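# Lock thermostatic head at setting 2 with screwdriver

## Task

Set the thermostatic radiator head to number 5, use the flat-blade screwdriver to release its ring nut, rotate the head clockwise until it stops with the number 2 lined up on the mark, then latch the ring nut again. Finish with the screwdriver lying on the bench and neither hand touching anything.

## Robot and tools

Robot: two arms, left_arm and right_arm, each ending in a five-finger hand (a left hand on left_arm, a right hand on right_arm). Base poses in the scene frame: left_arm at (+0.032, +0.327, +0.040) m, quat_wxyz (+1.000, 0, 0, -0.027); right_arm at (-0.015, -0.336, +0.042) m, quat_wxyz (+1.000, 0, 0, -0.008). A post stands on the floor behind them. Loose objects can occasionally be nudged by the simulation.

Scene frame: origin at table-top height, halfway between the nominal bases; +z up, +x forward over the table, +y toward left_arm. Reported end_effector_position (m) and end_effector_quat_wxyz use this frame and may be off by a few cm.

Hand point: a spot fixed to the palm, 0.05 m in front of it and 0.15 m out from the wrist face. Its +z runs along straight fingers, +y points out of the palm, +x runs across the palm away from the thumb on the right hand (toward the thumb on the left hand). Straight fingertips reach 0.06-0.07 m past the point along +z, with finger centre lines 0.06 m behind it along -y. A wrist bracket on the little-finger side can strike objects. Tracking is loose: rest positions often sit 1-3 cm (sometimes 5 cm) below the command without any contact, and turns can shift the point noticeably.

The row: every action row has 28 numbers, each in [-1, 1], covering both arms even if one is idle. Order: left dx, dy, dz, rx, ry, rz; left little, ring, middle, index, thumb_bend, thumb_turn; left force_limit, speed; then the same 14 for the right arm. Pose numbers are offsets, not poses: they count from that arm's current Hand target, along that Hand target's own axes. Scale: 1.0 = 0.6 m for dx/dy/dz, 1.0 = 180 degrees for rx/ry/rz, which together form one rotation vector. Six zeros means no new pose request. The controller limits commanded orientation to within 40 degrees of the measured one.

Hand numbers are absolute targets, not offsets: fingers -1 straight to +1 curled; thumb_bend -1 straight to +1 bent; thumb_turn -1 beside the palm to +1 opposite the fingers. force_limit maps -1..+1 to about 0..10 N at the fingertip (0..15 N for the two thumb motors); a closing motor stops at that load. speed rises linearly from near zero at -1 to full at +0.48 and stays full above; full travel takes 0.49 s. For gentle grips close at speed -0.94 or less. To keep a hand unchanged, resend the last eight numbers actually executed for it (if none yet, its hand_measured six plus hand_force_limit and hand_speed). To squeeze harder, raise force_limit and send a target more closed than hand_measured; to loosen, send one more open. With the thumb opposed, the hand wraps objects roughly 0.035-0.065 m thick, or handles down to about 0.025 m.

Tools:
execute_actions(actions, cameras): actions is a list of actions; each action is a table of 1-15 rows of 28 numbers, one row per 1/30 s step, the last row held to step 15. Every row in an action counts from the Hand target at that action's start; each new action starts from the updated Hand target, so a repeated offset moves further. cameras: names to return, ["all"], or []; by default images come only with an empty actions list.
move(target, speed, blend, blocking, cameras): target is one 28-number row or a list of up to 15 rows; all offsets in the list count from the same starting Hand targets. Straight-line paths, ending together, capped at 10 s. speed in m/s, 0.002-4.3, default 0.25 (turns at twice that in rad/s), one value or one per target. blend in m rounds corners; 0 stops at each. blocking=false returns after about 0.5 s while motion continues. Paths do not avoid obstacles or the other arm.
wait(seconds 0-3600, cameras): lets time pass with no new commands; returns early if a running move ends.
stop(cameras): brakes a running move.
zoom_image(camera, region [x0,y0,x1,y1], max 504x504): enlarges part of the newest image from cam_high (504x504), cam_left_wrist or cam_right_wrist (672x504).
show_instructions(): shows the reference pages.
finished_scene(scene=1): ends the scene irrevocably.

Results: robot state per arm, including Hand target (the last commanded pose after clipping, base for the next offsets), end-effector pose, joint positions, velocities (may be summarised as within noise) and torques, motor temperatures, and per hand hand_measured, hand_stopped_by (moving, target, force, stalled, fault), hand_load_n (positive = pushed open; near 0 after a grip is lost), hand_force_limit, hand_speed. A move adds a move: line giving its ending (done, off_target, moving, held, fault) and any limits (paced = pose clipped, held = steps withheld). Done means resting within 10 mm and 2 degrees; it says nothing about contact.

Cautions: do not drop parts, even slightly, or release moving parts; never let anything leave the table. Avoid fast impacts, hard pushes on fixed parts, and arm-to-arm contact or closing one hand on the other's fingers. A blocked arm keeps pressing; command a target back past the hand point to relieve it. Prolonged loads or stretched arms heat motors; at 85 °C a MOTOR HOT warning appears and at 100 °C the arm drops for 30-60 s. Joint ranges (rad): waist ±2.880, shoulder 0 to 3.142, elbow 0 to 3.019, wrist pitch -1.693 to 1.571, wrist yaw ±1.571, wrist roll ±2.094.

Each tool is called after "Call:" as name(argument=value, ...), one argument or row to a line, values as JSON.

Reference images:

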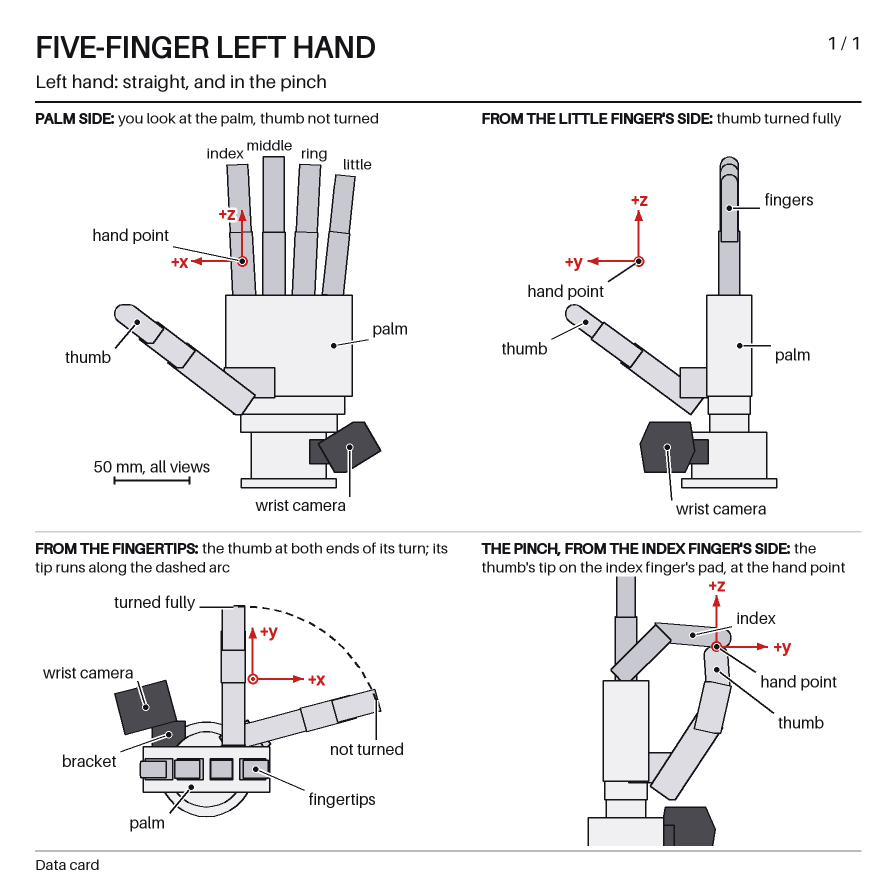

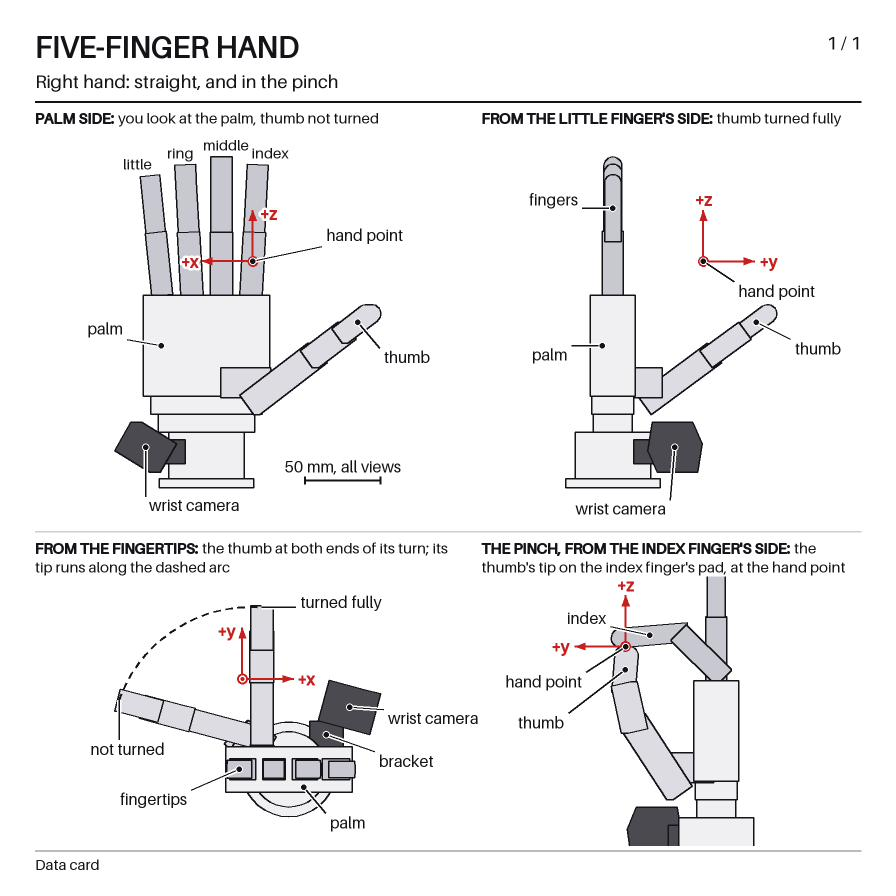

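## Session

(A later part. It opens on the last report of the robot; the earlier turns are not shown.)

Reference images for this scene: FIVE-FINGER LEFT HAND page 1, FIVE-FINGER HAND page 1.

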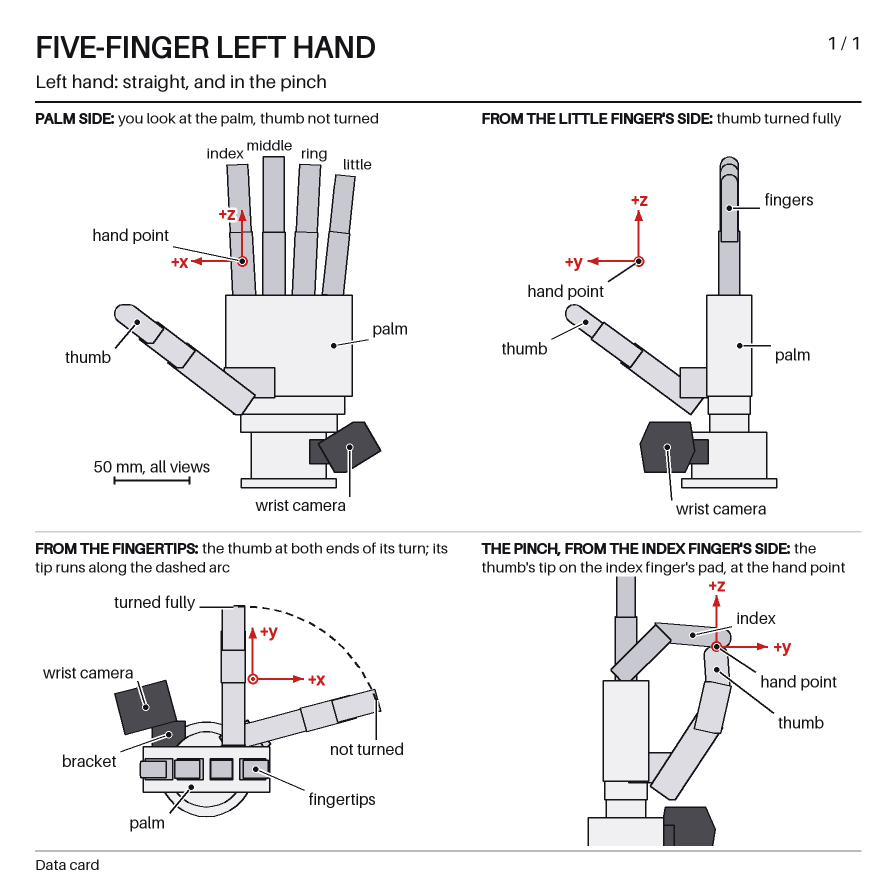

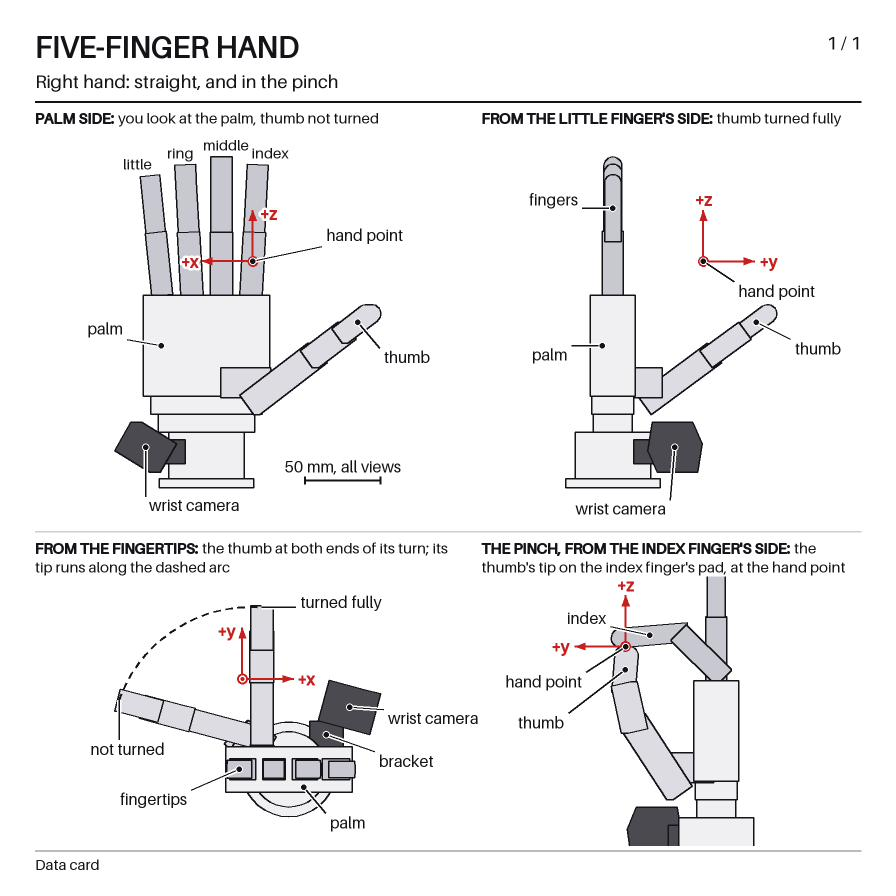

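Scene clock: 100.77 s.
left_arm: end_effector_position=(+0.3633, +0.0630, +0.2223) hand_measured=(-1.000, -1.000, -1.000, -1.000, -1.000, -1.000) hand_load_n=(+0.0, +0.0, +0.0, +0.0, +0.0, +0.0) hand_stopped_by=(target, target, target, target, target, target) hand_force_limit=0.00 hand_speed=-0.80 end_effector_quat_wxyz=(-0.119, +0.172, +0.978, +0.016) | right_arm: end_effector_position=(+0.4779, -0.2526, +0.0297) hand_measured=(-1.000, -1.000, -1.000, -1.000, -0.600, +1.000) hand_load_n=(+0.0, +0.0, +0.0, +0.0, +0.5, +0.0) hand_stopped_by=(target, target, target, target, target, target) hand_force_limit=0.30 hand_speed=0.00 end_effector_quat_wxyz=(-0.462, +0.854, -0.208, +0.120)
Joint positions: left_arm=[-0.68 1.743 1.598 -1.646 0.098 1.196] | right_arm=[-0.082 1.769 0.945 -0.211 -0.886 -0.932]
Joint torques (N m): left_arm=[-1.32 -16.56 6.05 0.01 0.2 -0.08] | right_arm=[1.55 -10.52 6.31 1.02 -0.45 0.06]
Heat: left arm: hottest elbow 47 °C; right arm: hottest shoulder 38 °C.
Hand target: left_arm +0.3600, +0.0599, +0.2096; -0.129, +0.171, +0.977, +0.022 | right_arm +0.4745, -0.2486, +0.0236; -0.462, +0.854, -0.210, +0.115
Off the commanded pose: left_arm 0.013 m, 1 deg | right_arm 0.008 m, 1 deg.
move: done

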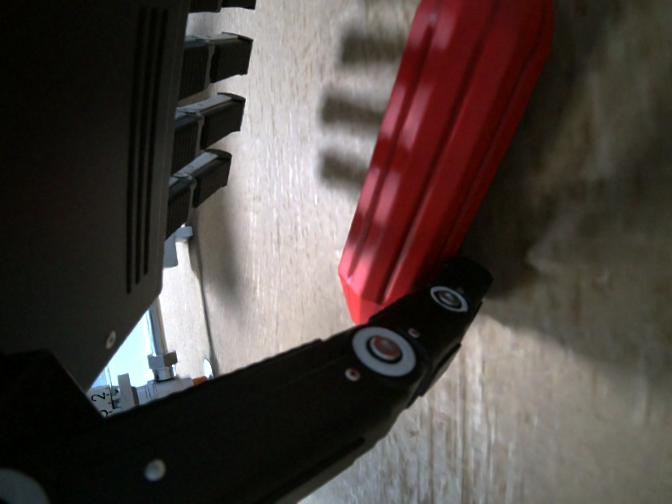

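Call:
move(
  target=[0,0,0,0,0,0,-1,-1,-1,-1,-1,-1,0,-0.8,0,0,0,0,0.0,0.0,-0.2,-0.2,-0.2,-0.2,-0.6,1,0.0,-0.7],
  speed=0.06,
  cameras=["cam_right_wrist","cam_high"],
)

Scene clock: 102.13 s.
left_arm: end_effector_position=(+0.3633, +0.0630, +0.2223) hand_measured=(-1.000, -1.000, -1.000, -1.000, -1.000, -1.000) hand_load_n=(+0.0, +0.0, +0.0, +0.0, +0.0, +0.0) hand_stopped_by=(target, target, target, target, target, target) hand_force_limit=0.00 hand_speed=-0.80 end_effector_quat_wxyz=(-0.119, +0.172, +0.978, +0.016) | right_arm: end_effector_position=(+0.4794, -0.2506, +0.0308) hand_measured=(-0.200, -0.200, -0.200, -0.200, -0.600, +1.000) hand_load_n=(+0.0, +0.0, +1.5, +0.0, +0.5, +0.0) hand_stopped_by=(target, target, target, target, target, target) hand_force_limit=0.00 hand_speed=-0.70 end_effector_quat_wxyz=(-0.465, +0.853, -0.205, +0.122)
Joint positions: left_arm=[-0.68 1.743 1.598 -1.646 0.098 1.196] | right_arm=[-0.079 1.769 0.945 -0.201 -0.889 -0.929]
Joint torques (N m): left_arm=[-1.32 -16.38 6.06 -0.01 0.21 -0.08] | right_arm=[1.03 -9.58 6.43 0.96 -0.22 0]
Heat: left arm: hottest elbow 47 °C; right arm: hottest shoulder 38 °C.
Hand target: left_arm +0.3600, +0.0599, +0.2096; -0.129, +0.171, +0.977, +0.022 | right_arm +0.4745, -0.2487, +0.0235; -0.462, +0.854, -0.211, +0.115
Off the commanded pose: left_arm 0.013 m, 1 deg | right_arm 0.009 m, 1 deg.
move: done
Images, in order (width x height): cam_high 504x504, cam_right_wrist 672x504.

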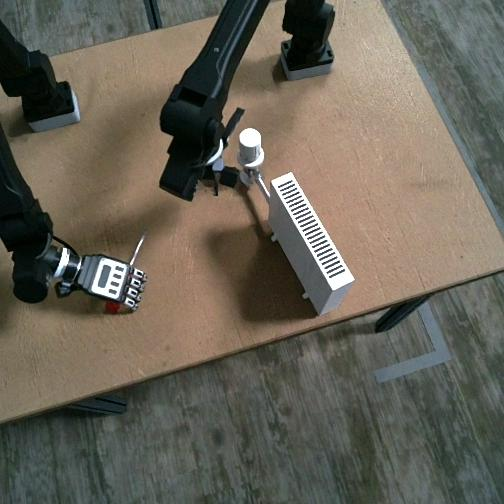

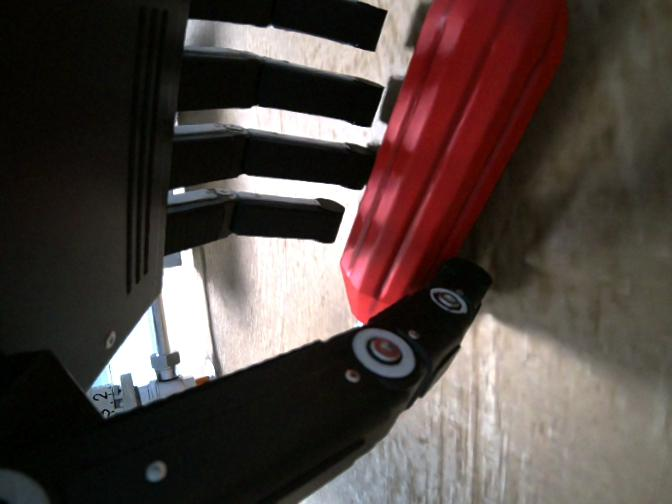

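Call:
move(
  target=[0,0,0,0,0,0,-1,-1,-1,-1,-1,-1,0,-0.8,0,0,0,0,0.0,0.0,0.2,0.2,0.2,0.2,-0.4,1,0.0,-0.8],
  speed=0.06,
  cameras=["cam_right_wrist","cam_high"],
)

Scene clock: 103.23 s.
left_arm: end_effector_position=(+0.3633, +0.0630, +0.2223) hand_measured=(-1.000, -1.000, -1.000, -1.000, -1.000, -1.000) hand_load_n=(+0.0, +0.0, +0.0, +0.0, +0.0, +0.0) hand_stopped_by=(target, target, target, target, target, target) hand_force_limit=0.00 hand_speed=-0.80 end_effector_quat_wxyz=(-0.119, +0.172, +0.978, +0.016) | right_arm: end_effector_position=(+0.4796, -0.2512, +0.0304) hand_measured=(+0.200, +0.130, +0.038, +0.056, -0.484, +1.000) hand_load_n=(+0.0, +7.0, +1.5, +4.5, +13.5, +4.0) hand_stopped_by=(target, force, force, force, force, target) hand_force_limit=0.00 hand_speed=-0.80 end_effector_quat_wxyz=(-0.463, +0.853, -0.206, +0.123)
Joint positions: left_arm=[-0.68 1.743 1.598 -1.646 0.098 1.196] | right_arm=[-0.079 1.769 0.945 -0.201 -0.885 -0.928]
Joint torques (N m): left_arm=[-1.32 -16.5 6.02 -0.01 0.21 -0.07] | right_arm=[0.79 -10.17 6.22 0.76 -0.45 0.03]
Heat: left arm: hottest elbow 46 °C; right arm: hottest shoulder 38 °C.
Hand target: left_arm +0.3600, +0.0599, +0.2096; -0.129, +0.171, +0.977, +0.022 | right_arm +0.4745, -0.2488, +0.0235; -0.462, +0.854, -0.211, +0.115
Off the commanded pose: left_arm 0.013 m, 1 deg | right_arm 0.009 m, 1 deg.
move: done
Images, in order (width x height): cam_high 504x504, cam_right_wrist 672x504.

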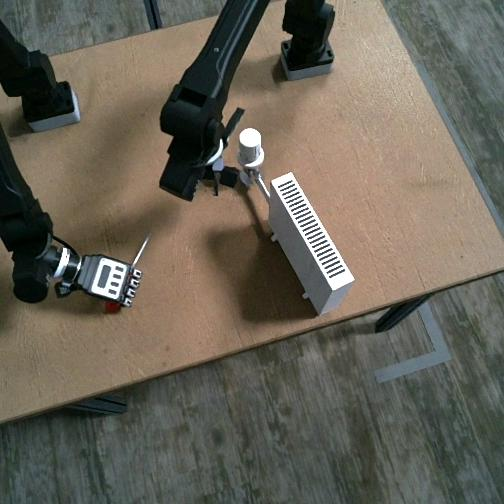

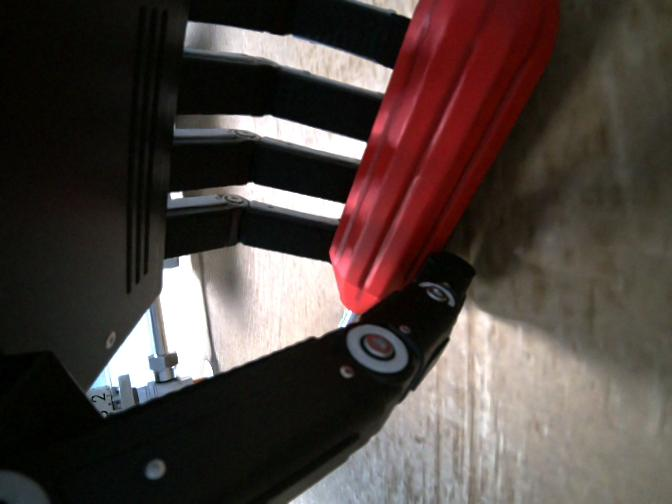

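Call:
move(
  target=[0,0,0,0,0,0,-1,-1,-1,-1,-1,-1,0,-0.8,0,-0.1,-0.066,0,0.0,0.0,0.2,0.2,0.2,0.2,-0.4,1,0.0,-0.8],
  speed=0.08,
  cameras=["cam_right_wrist","cam_high"],
)

Scene clock: 104.93 s.
left_arm: end_effector_position=(+0.3633, +0.0630, +0.2223) hand_measured=(-1.000, -1.000, -1.000, -1.000, -1.000, -1.000) hand_load_n=(+0.0, +0.0, +0.0, +0.0, +0.0, +0.0) hand_stopped_by=(target, target, target, target, target, target) hand_force_limit=0.00 hand_speed=-0.80 end_effector_quat_wxyz=(-0.119, +0.172, +0.978, +0.016) | right_arm: end_effector_position=(+0.4523, -0.2487, +0.0720) hand_measured=(+0.200, +0.130, +0.038, +0.056, -0.484, +1.000) hand_load_n=(+0.0, +7.0, +1.0, +4.5, +13.5, +4.0) hand_stopped_by=(target, force, force, force, force, target) hand_force_limit=0.00 hand_speed=-0.80 end_effector_quat_wxyz=(-0.458, +0.856, -0.223, +0.092)
Joint positions: left_arm=[-0.68 1.743 1.598 -1.646 0.098 1.196] | right_arm=[-0.079 1.654 0.945 -0.388 -0.884 -0.928]
Joint torques (N m): left_arm=[-1.32 -16.44 6.04 0.02 0.2 -0.08] | right_arm=[0.56 -11.52 11.32 0.16 -0.44 0.07]
Heat: left arm: hottest elbow 46 °C; right arm: hottest shoulder 38 °C.
Hand target: left_arm +0.3600, +0.0599, +0.2096; -0.129, +0.171, +0.977, +0.022 | right_arm +0.4742, -0.2490, +0.0955; -0.462, +0.854, -0.211, +0.115
Off the commanded pose: left_arm 0.013 m, 1 deg | right_arm 0.032 m, 3 deg.
move: off_target (right_arm)
Images, in order (width x height): cam_high 504x504, cam_right_wrist 672x504.

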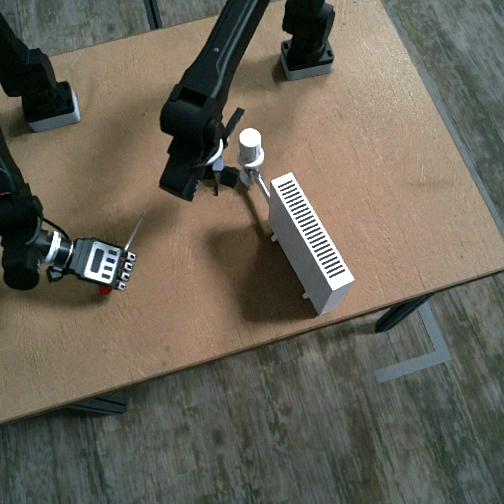

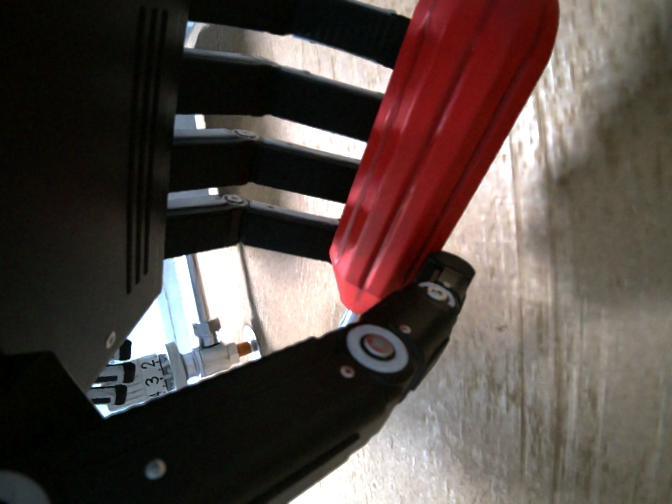

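Call:
move(
  target=[
    [0.019,0.0035,-0.202,0,0,0,-1,-1,-1,-1,-1,1,0,-0.5,0,-0.1396,-0.0913,0,0,0,0.2,0.2,0.2,0.2,-0.4,1,0.0,-0.8],
    [-0.1008,0.041,-0.2515,0,0,0,-1,-1,-1,-1,-1,1,0,-0.5,-0.4305,-0.1832,-0.1008,-0.2132,0.3365,0.2404,0.2,0.2,0.2,0.2,-0.4,1,0.0,-0.8],
  ],
  speed=0.15,
  blend=0.02,
  cameras=["all"],
)

Scene clock: 114.73 s.
left_arm: end_effector_position=(+0.4479, +0.0535, +0.3362) hand_measured=(-1.000, -1.000, -1.000, -1.000, -1.000, +1.000) hand_load_n=(+0.0, +0.0, +0.0, +0.0, +0.0, +0.0) hand_stopped_by=(target, target, target, target, target, target) hand_force_limit=0.00 hand_speed=-0.50 end_effector_quat_wxyz=(+0.025, +0.175, +0.983, -0.040) | right_arm: end_effector_position=(+0.2372, -0.1357, +0.2018) hand_measured=(+0.200, +0.130, +0.038, +0.056, -0.484, +1.000) hand_load_n=(+0.0, +7.0, +1.0, +5.0, +13.5, +4.0) hand_stopped_by=(target, force, force, force, force, target) hand_force_limit=0.00 hand_speed=-0.80 end_effector_quat_wxyz=(+0.001, +0.654, -0.706, +0.273)
Joint positions: left_arm=[-0.606 1.726 1.925 -1.689 0.048 1.262] | right_arm=[0.828 1.258 1.051 -1.406 0.552 0.901]
Joint torques (N m): left_arm=[-0.15 -16.26 10.88 -0.1 -0.08 0.11] | right_arm=[1.44 -5.3 13.49 -0.51 0.73 0.03]
Heat: left arm: hottest elbow 48 °C; right arm: hottest shoulder 38 °C.
Hand target: left_arm +0.4601, +0.0500, +0.3396; -0.129, +0.171, +0.977, +0.022 | right_arm +0.2499, -0.1202, +0.2201; -0.021, +0.649, -0.709, +0.274
Off the commanded pose: left_arm 0.013 m, 19 deg | right_arm 0.027 m, 3 deg.
joint sent to its limit (left arm) — joint 4 (wrist pitch), lower limit. The joint targets are off in orientation, not in position.
move: off_target (left_arm, right_arm)

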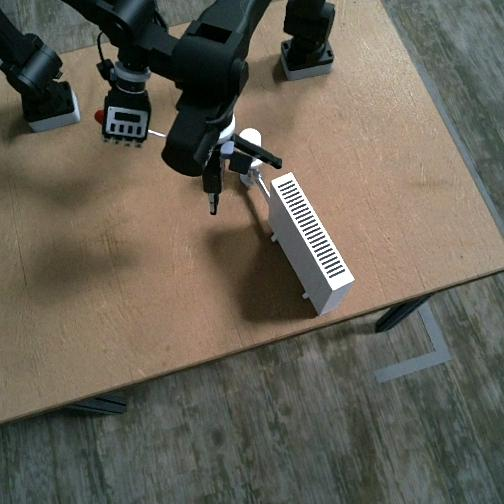

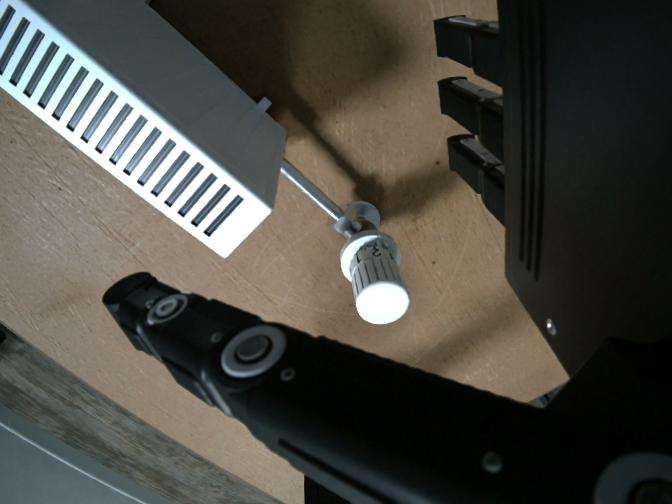

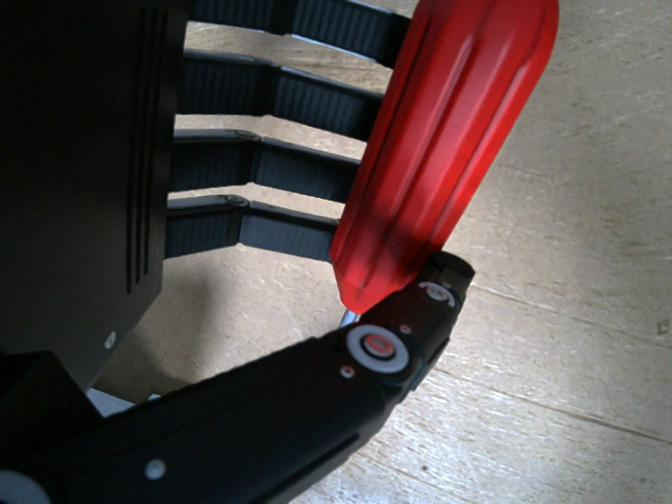

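Call:
zoom_image(
  camera="cam_high",
  region=[80, 80, 280, 220],
)

Scaled by 2.520 from the camera's image (finer frame: 720x720).

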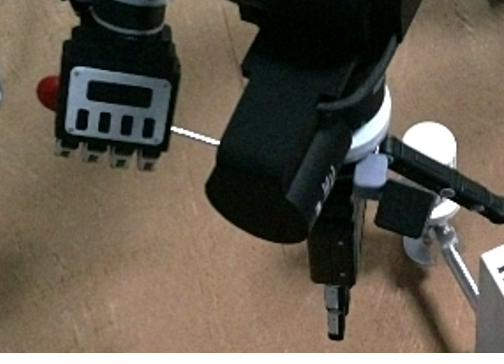

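Call:
move(
  target=[-0.0632,0.1942,-0.1193,0.008,-0.605,-0.046,-1,-1,-1,-1,-1,-1,0,-0.5,0,0,0,0,0,0,0.2,0.2,0.2,0.2,-0.4,1,0.0,-0.8],
  speed=0.2,
  cameras=["all"],
)

Call:
zoom_image(
  camera="cam_high",
  region=[80, 60, 280, 200],
)

Scene clock: 120.43 s.
left_arm: end_effector_position=(+0.5481, +0.1382, +0.4130) hand_measured=(-1.000, -1.000, -1.000, -1.000, -1.000, -1.000) hand_load_n=(+0.0, +0.0, +0.0, +0.0, +0.0, +0.0) hand_stopped_by=(target, target, target, target, target, target) hand_force_limit=0.00 hand_speed=-0.50 end_effector_quat_wxyz=(+0.722, +0.052, +0.676, -0.137) | right_arm: end_effector_position=(+0.2373, -0.1357, +0.2018) hand_measured=(+0.200, +0.130, +0.038, +0.056, -0.484, +1.000) hand_load_n=(+0.0, +7.0, +1.5, +5.0, +13.5, +4.0) hand_stopped_by=(target, force, force, force, force, target) hand_force_limit=0.00 hand_speed=-0.80 end_effector_quat_wxyz=(+0.001, +0.653, -0.706, +0.273)
Joint positions: left_arm=[-0.499 1.146 0.841 0.39 -0.287 1.485] | right_arm=[0.828 1.258 1.051 -1.406 0.552 0.902]
Joint torques (N m): left_arm=[-0.09 -7.94 7.3 2.89 0.1 0.18] | right_arm=[0.91 -5.54 13.85 -0.39 0.71 0.03]
Heat: left arm: hottest elbow 48 °C; right arm: hottest shoulder 38 °C.
Hand target: left_arm +0.5517, +0.1410, +0.3987; +0.719, +0.055, +0.681, -0.129 | right_arm +0.2499, -0.1203, +0.2201; -0.021, +0.649, -0.709, +0.274
Off the commanded pose: left_arm 0.015 m, 1 deg | right_arm 0.027 m, 3 deg.
move: off_target (left_arm)

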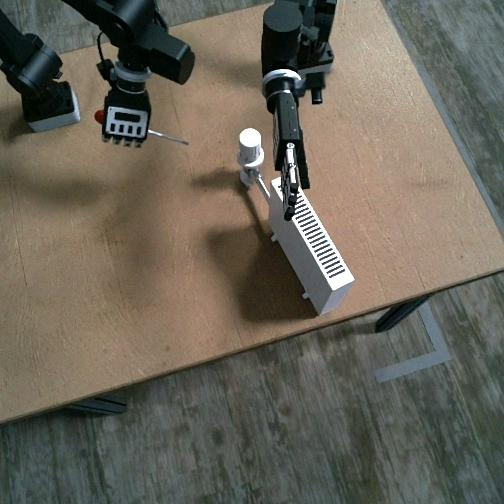

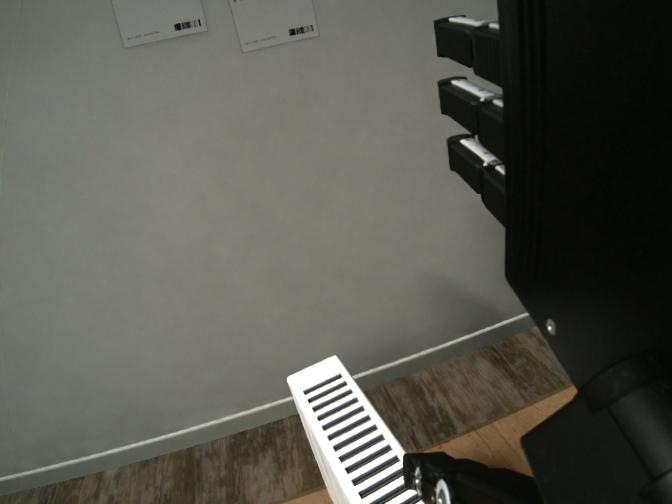

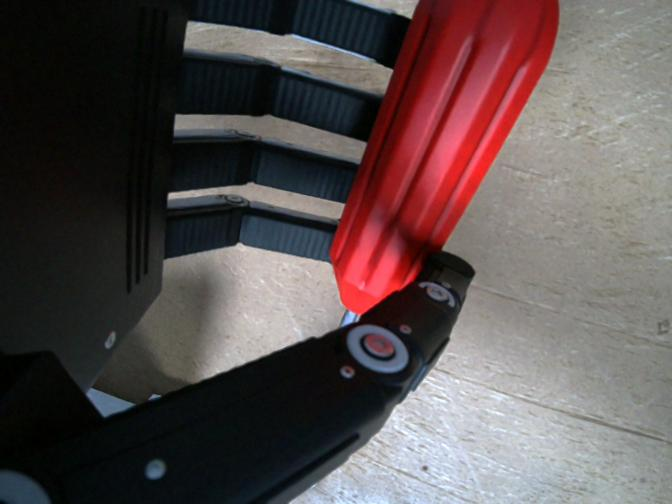

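Scaled by 2.520 from the camera's image (finer frame: 720x720).

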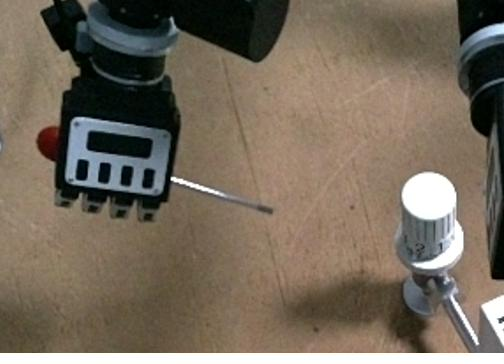

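Call:
move(
  target=[0,0,0,0,0,0,-1,-1,-1,-1,-1,-1,0,-0.5,-0.1217,-0.013,-0.005,0,0,0,0.2,0.2,0.2,0.2,-0.4,1,0.0,-0.8],
  speed=0.1,
  cameras=["cam_high","cam_right_wrist"],
)

Call:
zoom_image(
  camera="cam_high",
  region=[180, 100, 280, 200],
)

Scene clock: 122.40 s.
left_arm: end_effector_position=(+0.5481, +0.1383, +0.4132) hand_measured=(-1.000, -1.000, -1.000, -1.000, -1.000, -1.000) hand_load_n=(+0.0, +0.0, -0.5, +0.0, +0.5, +0.0) hand_stopped_by=(target, target, target, target, target, target) hand_force_limit=0.00 hand_speed=-0.50 end_effector_quat_wxyz=(+0.723, +0.053, +0.676, -0.137) | right_arm: end_effector_position=(+0.2556, -0.0687, +0.1854) hand_measured=(+0.200, +0.130, +0.038, +0.056, -0.484, +1.000) hand_load_n=(+0.0, +6.5, +1.5, +5.0, +13.5, +4.0) hand_stopped_by=(target, force, force, force, force, target) hand_force_limit=0.00 hand_speed=-0.80 end_effector_quat_wxyz=(+0.001, +0.654, -0.705, +0.276)
Joint positions: left_arm=[-0.499 1.146 0.841 0.39 -0.287 1.486] | right_arm=[0.912 1.445 1.184 -1.406 0.552 0.999]
Joint torques (N m): left_arm=[-0.03 -7.94 7.3 2.99 0.1 0.13] | right_arm=[1.38 -7.3 13.09 -0.61 0.59 0.07]
Heat: left arm: hottest elbow 48 °C; right arm: hottest elbow 39 °C.
Hand target: left_arm +0.5517, +0.1410, +0.3987; +0.719, +0.055, +0.681, -0.129 | right_arm +0.2673, -0.0511, +0.2021; -0.021, +0.649, -0.709, +0.274
Off the commanded pose: left_arm 0.015 m, 1 deg | right_arm 0.027 m, 3 deg.
move: off_target (right_arm)

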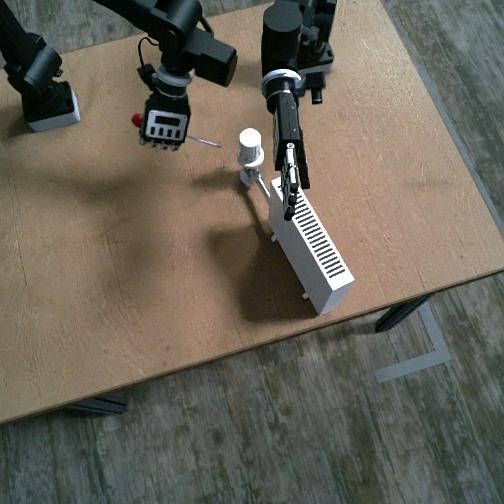

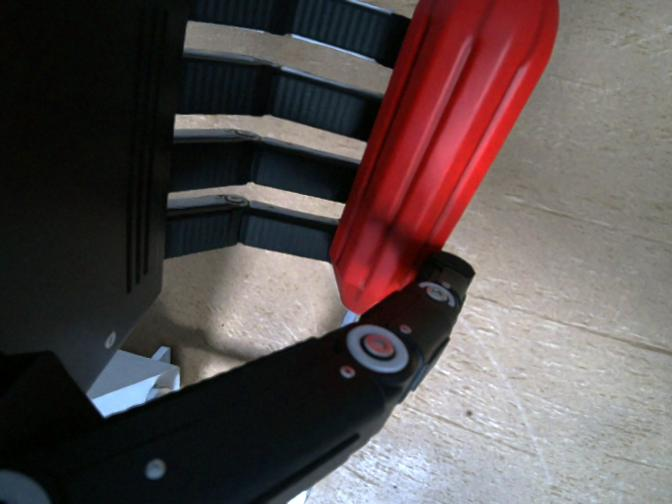

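Scaled by 5.040 from the camera's image (finer frame: 720x720).

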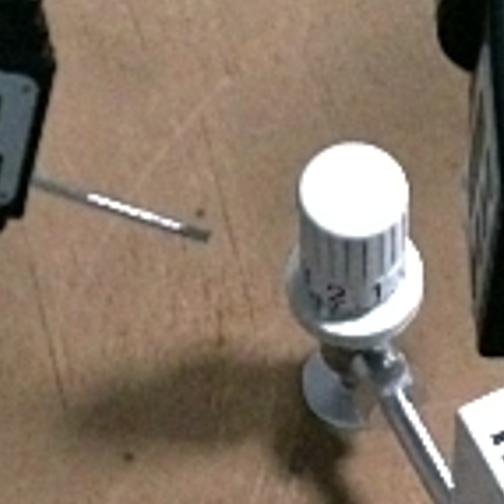

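Call:
move(
  target=[0,0,0,0,0,0,-1,-1,-1,-1,-1,-1,0,-0.5,-0.0572,-0.002,0.0303,0,0,0,0.2,0.2,0.2,0.2,-0.4,1,0.0,-0.8],
  speed=0.06,
  cameras=["cam_high","cam_right_wrist"],
)

Call:
zoom_image(
  camera="cam_high",
  region=[200, 120, 280, 200],
)

Scene clock: 124.00 s.
left_arm: end_effector_position=(+0.5481, +0.1383, +0.4132) hand_measured=(-1.000, -1.000, -1.000, -1.000, -1.000, -1.000) hand_load_n=(+0.0, +0.0, +0.0, +0.0, +0.0, +0.0) hand_stopped_by=(target, target, target, target, target, target) hand_force_limit=0.00 hand_speed=-0.50 end_effector_quat_wxyz=(+0.723, +0.053, +0.676, -0.137) | right_arm: end_effector_position=(+0.2635, -0.0542, +0.1655) hand_measured=(+0.200, +0.130, +0.038, +0.056, -0.484, +1.000) hand_load_n=(+0.0, +7.0, +1.5, +5.0, +13.0, +4.0) hand_stopped_by=(target, force, force, force, force, target) hand_force_limit=0.00 hand_speed=-0.80 end_effector_quat_wxyz=(+0.009, +0.655, -0.703, +0.278)
Joint positions: left_arm=[-0.499 1.146 0.841 0.39 -0.287 1.486] | right_arm=[0.919 1.514 1.204 -1.377 0.552 1.008]
Joint torques (N m): left_arm=[-0.09 -7.94 7.28 2.97 0.11 0.13] | right_arm=[0.26 -9.35 8.59 -0.31 0.51 -0.09]
Heat: left arm: hottest elbow 48 °C; right arm: hottest elbow 39 °C.
Hand target: left_arm +0.5517, +0.1410, +0.3987; +0.719, +0.055, +0.681, -0.129 | right_arm +0.2628, -0.0554, +0.1685; +0.008, +0.654, -0.703, +0.277 (not the last commanded pose)
Off the commanded pose: left_arm 0.015 m, 1 deg | right_arm 0.035 m, 4 deg.
move: held (right_arm; a check stopped the path); limits=held
pose unreachable (right arm): on one or more control steps of this call, first in action 0 (counted from 0), this arm could not follow its commanded pose, so it was not sent that pose on those steps. It may still have moved: this result reports where it is.
cause: moving toward the commanded pose would bring a part of the arm too close to another arm (a part of this arm just beyond joint 4 (wrist pitch) and a part of the left arm just beyond its joint 4 (wrist pitch), at the place that arm is still heading or pushing toward).

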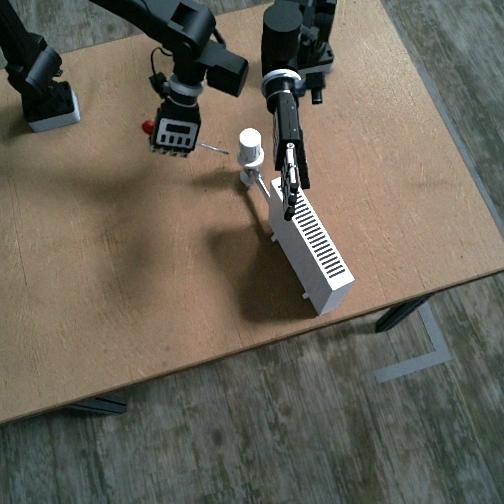

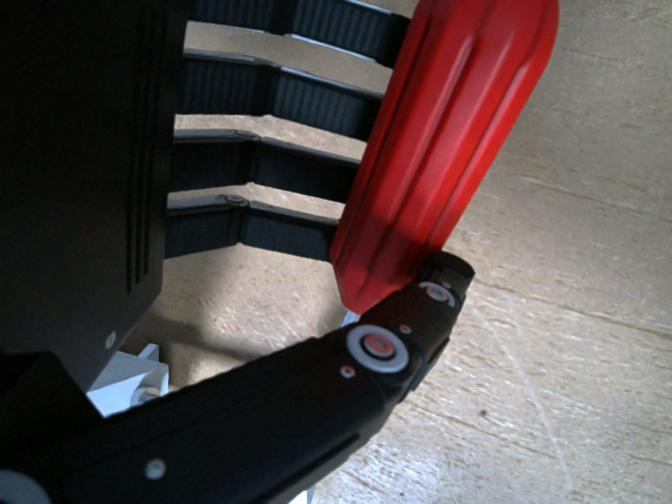

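Scaled by 6.300 from the camera's image (finer frame: 720x720).

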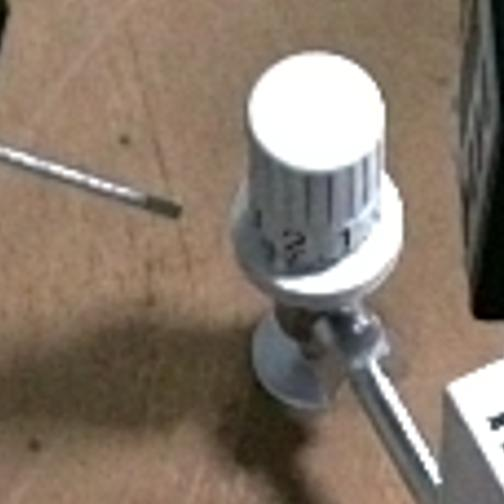

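Call:
move(
  target=[-0.0277,0.26,-0.0637,0,0,0,-1,-1,-1,-1,-1,-1,0,-0.5,0,0,0,0,0,0,0.2,0.2,0.2,0.2,-0.4,1,0.0,-0.8],
  speed=0.2,
  cameras=["cam_high"],
)

Scene clock: 125.63 s.
left_arm: end_effector_position=(+0.5578, +0.2993, +0.4096) hand_measured=(-1.000, -1.000, -1.000, -1.000, -1.000, -1.000) hand_load_n=(+0.0, +0.0, +0.0, +0.0, +0.0, +0.0) hand_stopped_by=(target, target, target, target, target, target) hand_force_limit=0.00 hand_speed=-0.50 end_effector_quat_wxyz=(+0.727, +0.060, +0.672, -0.127) | right_arm: end_effector_position=(+0.2635, -0.0542, +0.1655) hand_measured=(+0.200, +0.130, +0.038, +0.056, -0.484, +1.000) hand_load_n=(+0.0, +7.0, +1.0, +5.0, +13.0, +4.0) hand_stopped_by=(target, force, force, force, force, target) hand_force_limit=0.00 hand_speed=-0.80 end_effector_quat_wxyz=(+0.009, +0.655, -0.703, +0.278)
Joint positions: left_arm=[-0.047 1.021 0.737 0.374 0.162 1.472] | right_arm=[0.919 1.514 1.204 -1.377 0.552 1.008]
Joint torques (N m): left_arm=[-0.09 -7.71 7.42 1.68 0.17 -0.06] | right_arm=[0.97 -9.52 8.35 -0.42 0.54 -0.11]
Heat: left arm: hottest elbow 48 °C; right arm: hottest elbow 39 °C.
Hand target: left_arm +0.5547, +0.3025, +0.3979; +0.719, +0.055, +0.681, -0.129 | right_arm +0.2628, -0.0554, +0.1685; +0.008, +0.654, -0.703, +0.277
Off the commanded pose: left_arm 0.013 m, 2 deg | right_arm 0.003 m, 0 deg.
move: off_target (left_arm)

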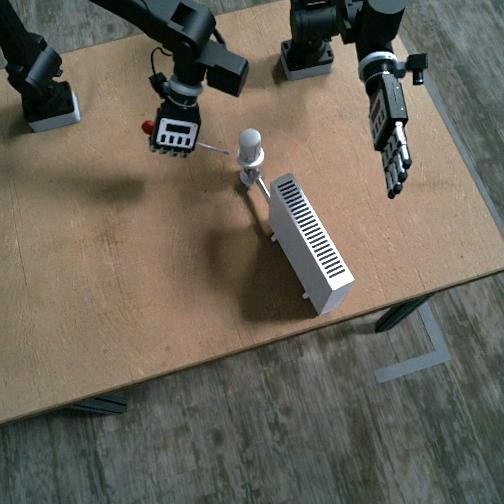

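Call:
move(
  target=[0,0,0,0,0,0,-1,-1,-1,-1,-1,-1,0,-0.5,-0.0377,-0.0135,-0.003,0,0,0,0.2,0.2,0.2,0.2,-0.4,1,0.0,-0.8],
  speed=0.06,
  cameras=["cam_high"],
)

Call:
zoom_image(
  camera="cam_high",
  region=[220, 130, 270, 180],
)

Scene clock: 127.03 s.
left_arm: end_effector_position=(+0.5578, +0.2992, +0.4096) hand_measured=(-1.000, -1.000, -1.000, -1.000, -1.000, -1.000) hand_load_n=(+0.0, +0.0, +0.0, +0.0, +0.0, +0.0) hand_stopped_by=(target, target, target, target, target, target) hand_force_limit=0.00 hand_speed=-0.50 end_effector_quat_wxyz=(+0.727, +0.060, +0.672, -0.127) | right_arm: end_effector_position=(+0.2631, -0.0522, +0.1491) hand_measured=(+0.200, +0.130, +0.038, +0.056, -0.484, +1.000) hand_load_n=(+0.0, +7.0, +1.0, +5.0, +13.5, +4.0) hand_stopped_by=(target, force, force, force, force, target) hand_force_limit=0.00 hand_speed=-0.80 end_effector_quat_wxyz=(+0.028, +0.657, -0.699, +0.281)
Joint positions: left_arm=[-0.047 1.021 0.737 0.374 0.162 1.472] | right_arm=[0.923 1.561 1.207 -1.377 0.552 1.015]
Joint torques (N m): left_arm=[-0.21 -7.71 7.43 1.7 0.16 -0.04] | right_arm=[0.97 -8.82 12.56 -0.85 0.44 -0.02]
Heat: left arm: hottest elbow 48 °C; right arm: hottest elbow 39 °C.
Hand target: left_arm +0.5547, +0.3025, +0.3979; +0.719, +0.055, +0.681, -0.129 | right_arm +0.2731, -0.0339, +0.1648; +0.008, +0.654, -0.704, +0.277
Off the commanded pose: left_arm 0.013 m, 2 deg | right_arm 0.026 m, 2 deg.
move: off_target (right_arm)

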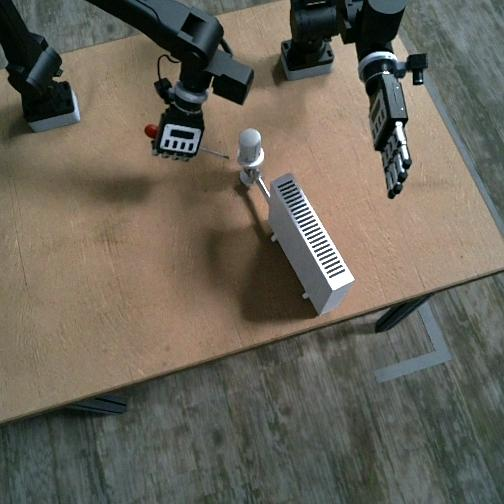

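Scaled by 10.080 from the camera's image (finer frame: 720x720).

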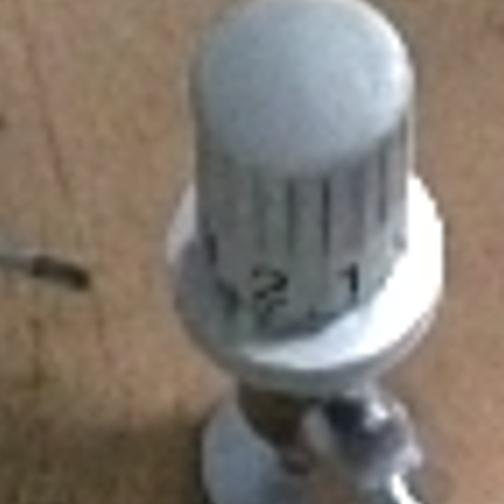

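Call:
move(
  target=[
    [0,0,0,0,0,0,-1,-1,-1,-1,-1,-1,0,-0.5,0.0075,-0.0075,-0.017,0,0,0,0.2,0.2,0.2,0.2,-0.4,1,0.0,-0.8],
    [0,0,0,0,0,0,-1,-1,-1,-1,-1,-1,0,-0.5,-0.015,-0.018,-0.0215,0,0,0,0.2,0.2,0.2,0.2,-0.4,1,0.0,-0.8],
  ],
  speed=0.06,
  cameras=["cam_high"],
)

Call:
zoom_image(
  camera="cam_high",
  region=[220, 130, 270, 180],
)

Scene clock: 128.83 s.
left_arm: end_effector_position=(+0.5578, +0.2992, +0.4096) hand_measured=(-1.000, -1.000, -1.000, -1.000, -1.000, -1.000) hand_load_n=(+0.0, +0.0, +0.5, +0.0, +0.0, +0.0) hand_stopped_by=(target, target, target, target, target, target) hand_force_limit=0.00 hand_speed=-0.50 end_effector_quat_wxyz=(+0.727, +0.060, +0.672, -0.127) | right_arm: end_effector_position=(+0.2705, -0.0381, +0.1623) hand_measured=(+0.200, +0.130, +0.038, +0.056, -0.484, +1.000) hand_load_n=(+0.0, +7.0, +1.5, +5.0, +13.0, +4.0) hand_stopped_by=(target, force, force, force, force, target) hand_force_limit=0.00 hand_speed=-0.80 end_effector_quat_wxyz=(+0.026, +0.657, -0.699, +0.281)
Joint positions: left_arm=[-0.047 1.021 0.737 0.374 0.162 1.472] | right_arm=[0.93 1.586 1.274 -1.418 0.552 1.022]
Joint torques (N m): left_arm=[-0.15 -7.71 7.43 1.73 0.15 -0.04] | right_arm=[0.91 -9.23 12.63 -0.61 0.37 0.01]
Heat: left arm: hottest elbow 48 °C; right arm: hottest elbow 40 °C.
Hand target: left_arm +0.5547, +0.3025, +0.3979; +0.719, +0.055, +0.681, -0.129 | right_arm +0.2798, -0.0203, +0.1763; +0.007, +0.654, -0.704, +0.277
Off the commanded pose: left_arm 0.013 m, 1 deg | right_arm 0.025 m, 2 deg.
move: off_target (right_arm)

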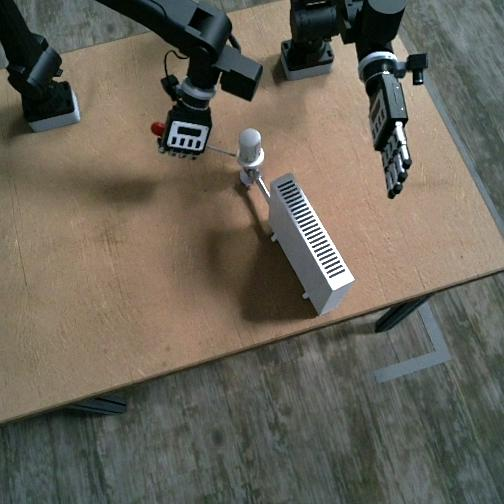

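Scaled by 10.080 from the camera's image (finer frame: 720x720).

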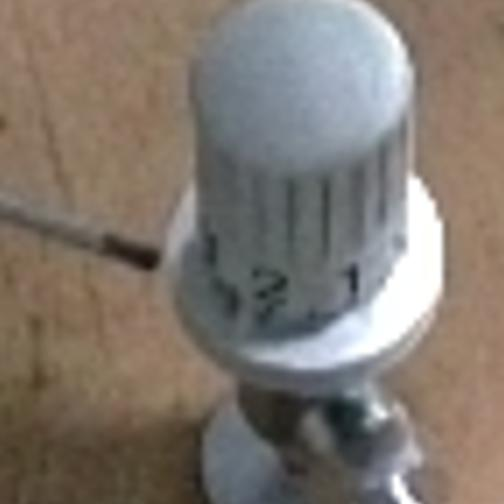

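Call:
move(
  target=[
    [0,0,0,0,0,0,-1,-1,-1,-1,-1,-1,0,-0.5,0.006,-0.005,-0.0117,0,0,0,0.2,0.2,0.2,0.2,-0.4,1,0.0,-0.8],
    [0,0,0,0,0,0,-1,-1,-1,-1,-1,-1,0,-0.5,-0.013,-0.0082,-0.0187,0,0,0,0.2,0.2,0.2,0.2,-0.4,1,0.0,-0.8],
  ],
  speed=0.06,
  cameras=["cam_high"],
)

Call:
zoom_image(
  camera="cam_high",
  region=[220, 130, 270, 180],
)

Scene clock: 130.53 s.
left_arm: end_effector_position=(+0.5578, +0.2992, +0.4096) hand_measured=(-1.000, -1.000, -1.000, -1.000, -1.000, -1.000) hand_load_n=(+0.0, +0.0, +0.0, +0.0, +0.0, +0.0) hand_stopped_by=(target, target, target, target, target, target) hand_force_limit=0.00 hand_speed=-0.50 end_effector_quat_wxyz=(+0.727, +0.060, +0.672, -0.127) | right_arm: end_effector_position=(+0.2710, -0.0321, +0.1722) hand_measured=(+0.200, +0.130, +0.038, +0.056, -0.484, +1.000) hand_load_n=(+0.0, +6.5, +1.5, +5.5, +13.0, +4.0) hand_stopped_by=(target, force, force, force, force, target) hand_force_limit=0.00 hand_speed=-0.80 end_effector_quat_wxyz=(+0.032, +0.659, -0.697, +0.282)
Joint positions: left_arm=[-0.047 1.021 0.737 0.374 0.162 1.472] | right_arm=[0.937 1.601 1.317 -1.463 0.551 1.028]
Joint torques (N m): left_arm=[-0.21 -7.65 7.42 1.68 0.16 -0.03] | right_arm=[1.38 -9.76 13.19 -0.23 0.35 0.11]
Heat: left arm: hottest elbow 48 °C; right arm: hottest elbow 40 °C.
Hand target: left_arm +0.5547, +0.3025, +0.3979; +0.719, +0.055, +0.681, -0.129 | right_arm +0.2815, -0.0086, +0.1849; +0.008, +0.654, -0.704, +0.277
Off the commanded pose: left_arm 0.013 m, 1 deg | right_arm 0.029 m, 3 deg.
move: off_target (right_arm)

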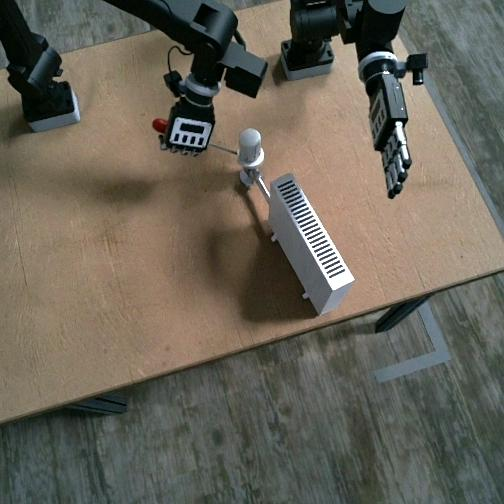

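Scaled by 10.080 from the camera's image (finer frame: 720x720).

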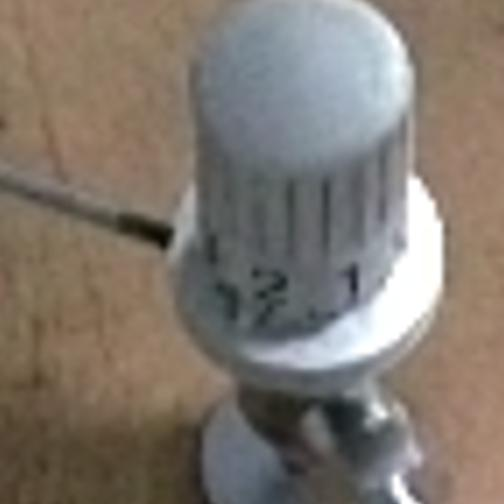

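Call:
move(
  target=[0,0,0,0,0,0,-1,-1,-1,-1,-1,-1,0,-0.5,-0.0065,-0.0025,-0.0025,0,0,0,0.2,0.2,0.2,0.2,-0.4,1,0.0,-0.8],
  speed=0.06,
  cameras=["cam_high"],
)

Call:
zoom_image(
  camera="cam_high",
  region=[220, 130, 270, 180],
)

Scene clock: 131.63 s.
left_arm: end_effector_position=(+0.5578, +0.2992, +0.4096) hand_measured=(-1.000, -1.000, -1.000, -1.000, -1.000, -1.000) hand_load_n=(+0.0, +0.0, -0.5, +0.0, +0.0, +0.0) hand_stopped_by=(target, target, target, target, target, target) hand_force_limit=0.00 hand_speed=-0.50 end_effector_quat_wxyz=(+0.727, +0.060, +0.672, -0.127) | right_arm: end_effector_position=(+0.2714, -0.0315, +0.1730) hand_measured=(+0.200, +0.130, +0.038, +0.056, -0.484, +1.000) hand_load_n=(+0.0, +6.0, +1.5, +5.5, +13.0, +4.0) hand_stopped_by=(target, force, force, force, force, target) hand_force_limit=0.00 hand_speed=-0.80 end_effector_quat_wxyz=(+0.036, +0.659, -0.696, +0.283)
Joint positions: left_arm=[-0.047 1.021 0.737 0.374 0.162 1.472] | right_arm=[0.937 1.609 1.328 -1.475 0.551 1.028]
Joint torques (N m): left_arm=[-0.09 -7.82 7.43 1.69 0.15 -0.03] | right_arm=[1.61 -8.23 13.46 -0.44 0.34 0.1]
Heat: left arm: hottest elbow 48 °C; right arm: hottest elbow 40 °C.
Hand target: left_arm +0.5547, +0.3025, +0.3979; +0.719, +0.055, +0.681, -0.129 | right_arm +0.2829, -0.0045, +0.1852; +0.008, +0.654, -0.704, +0.277
Off the commanded pose: left_arm 0.013 m, 1 deg | right_arm 0.032 m, 4 deg.
move: off_target (right_arm)

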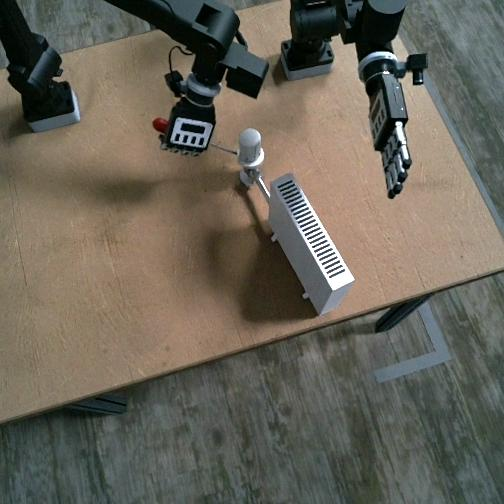

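Scaled by 10.080 from the camera's image (finer frame: 720x720).

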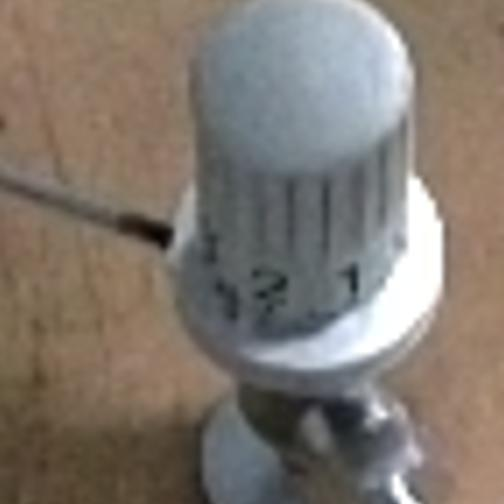

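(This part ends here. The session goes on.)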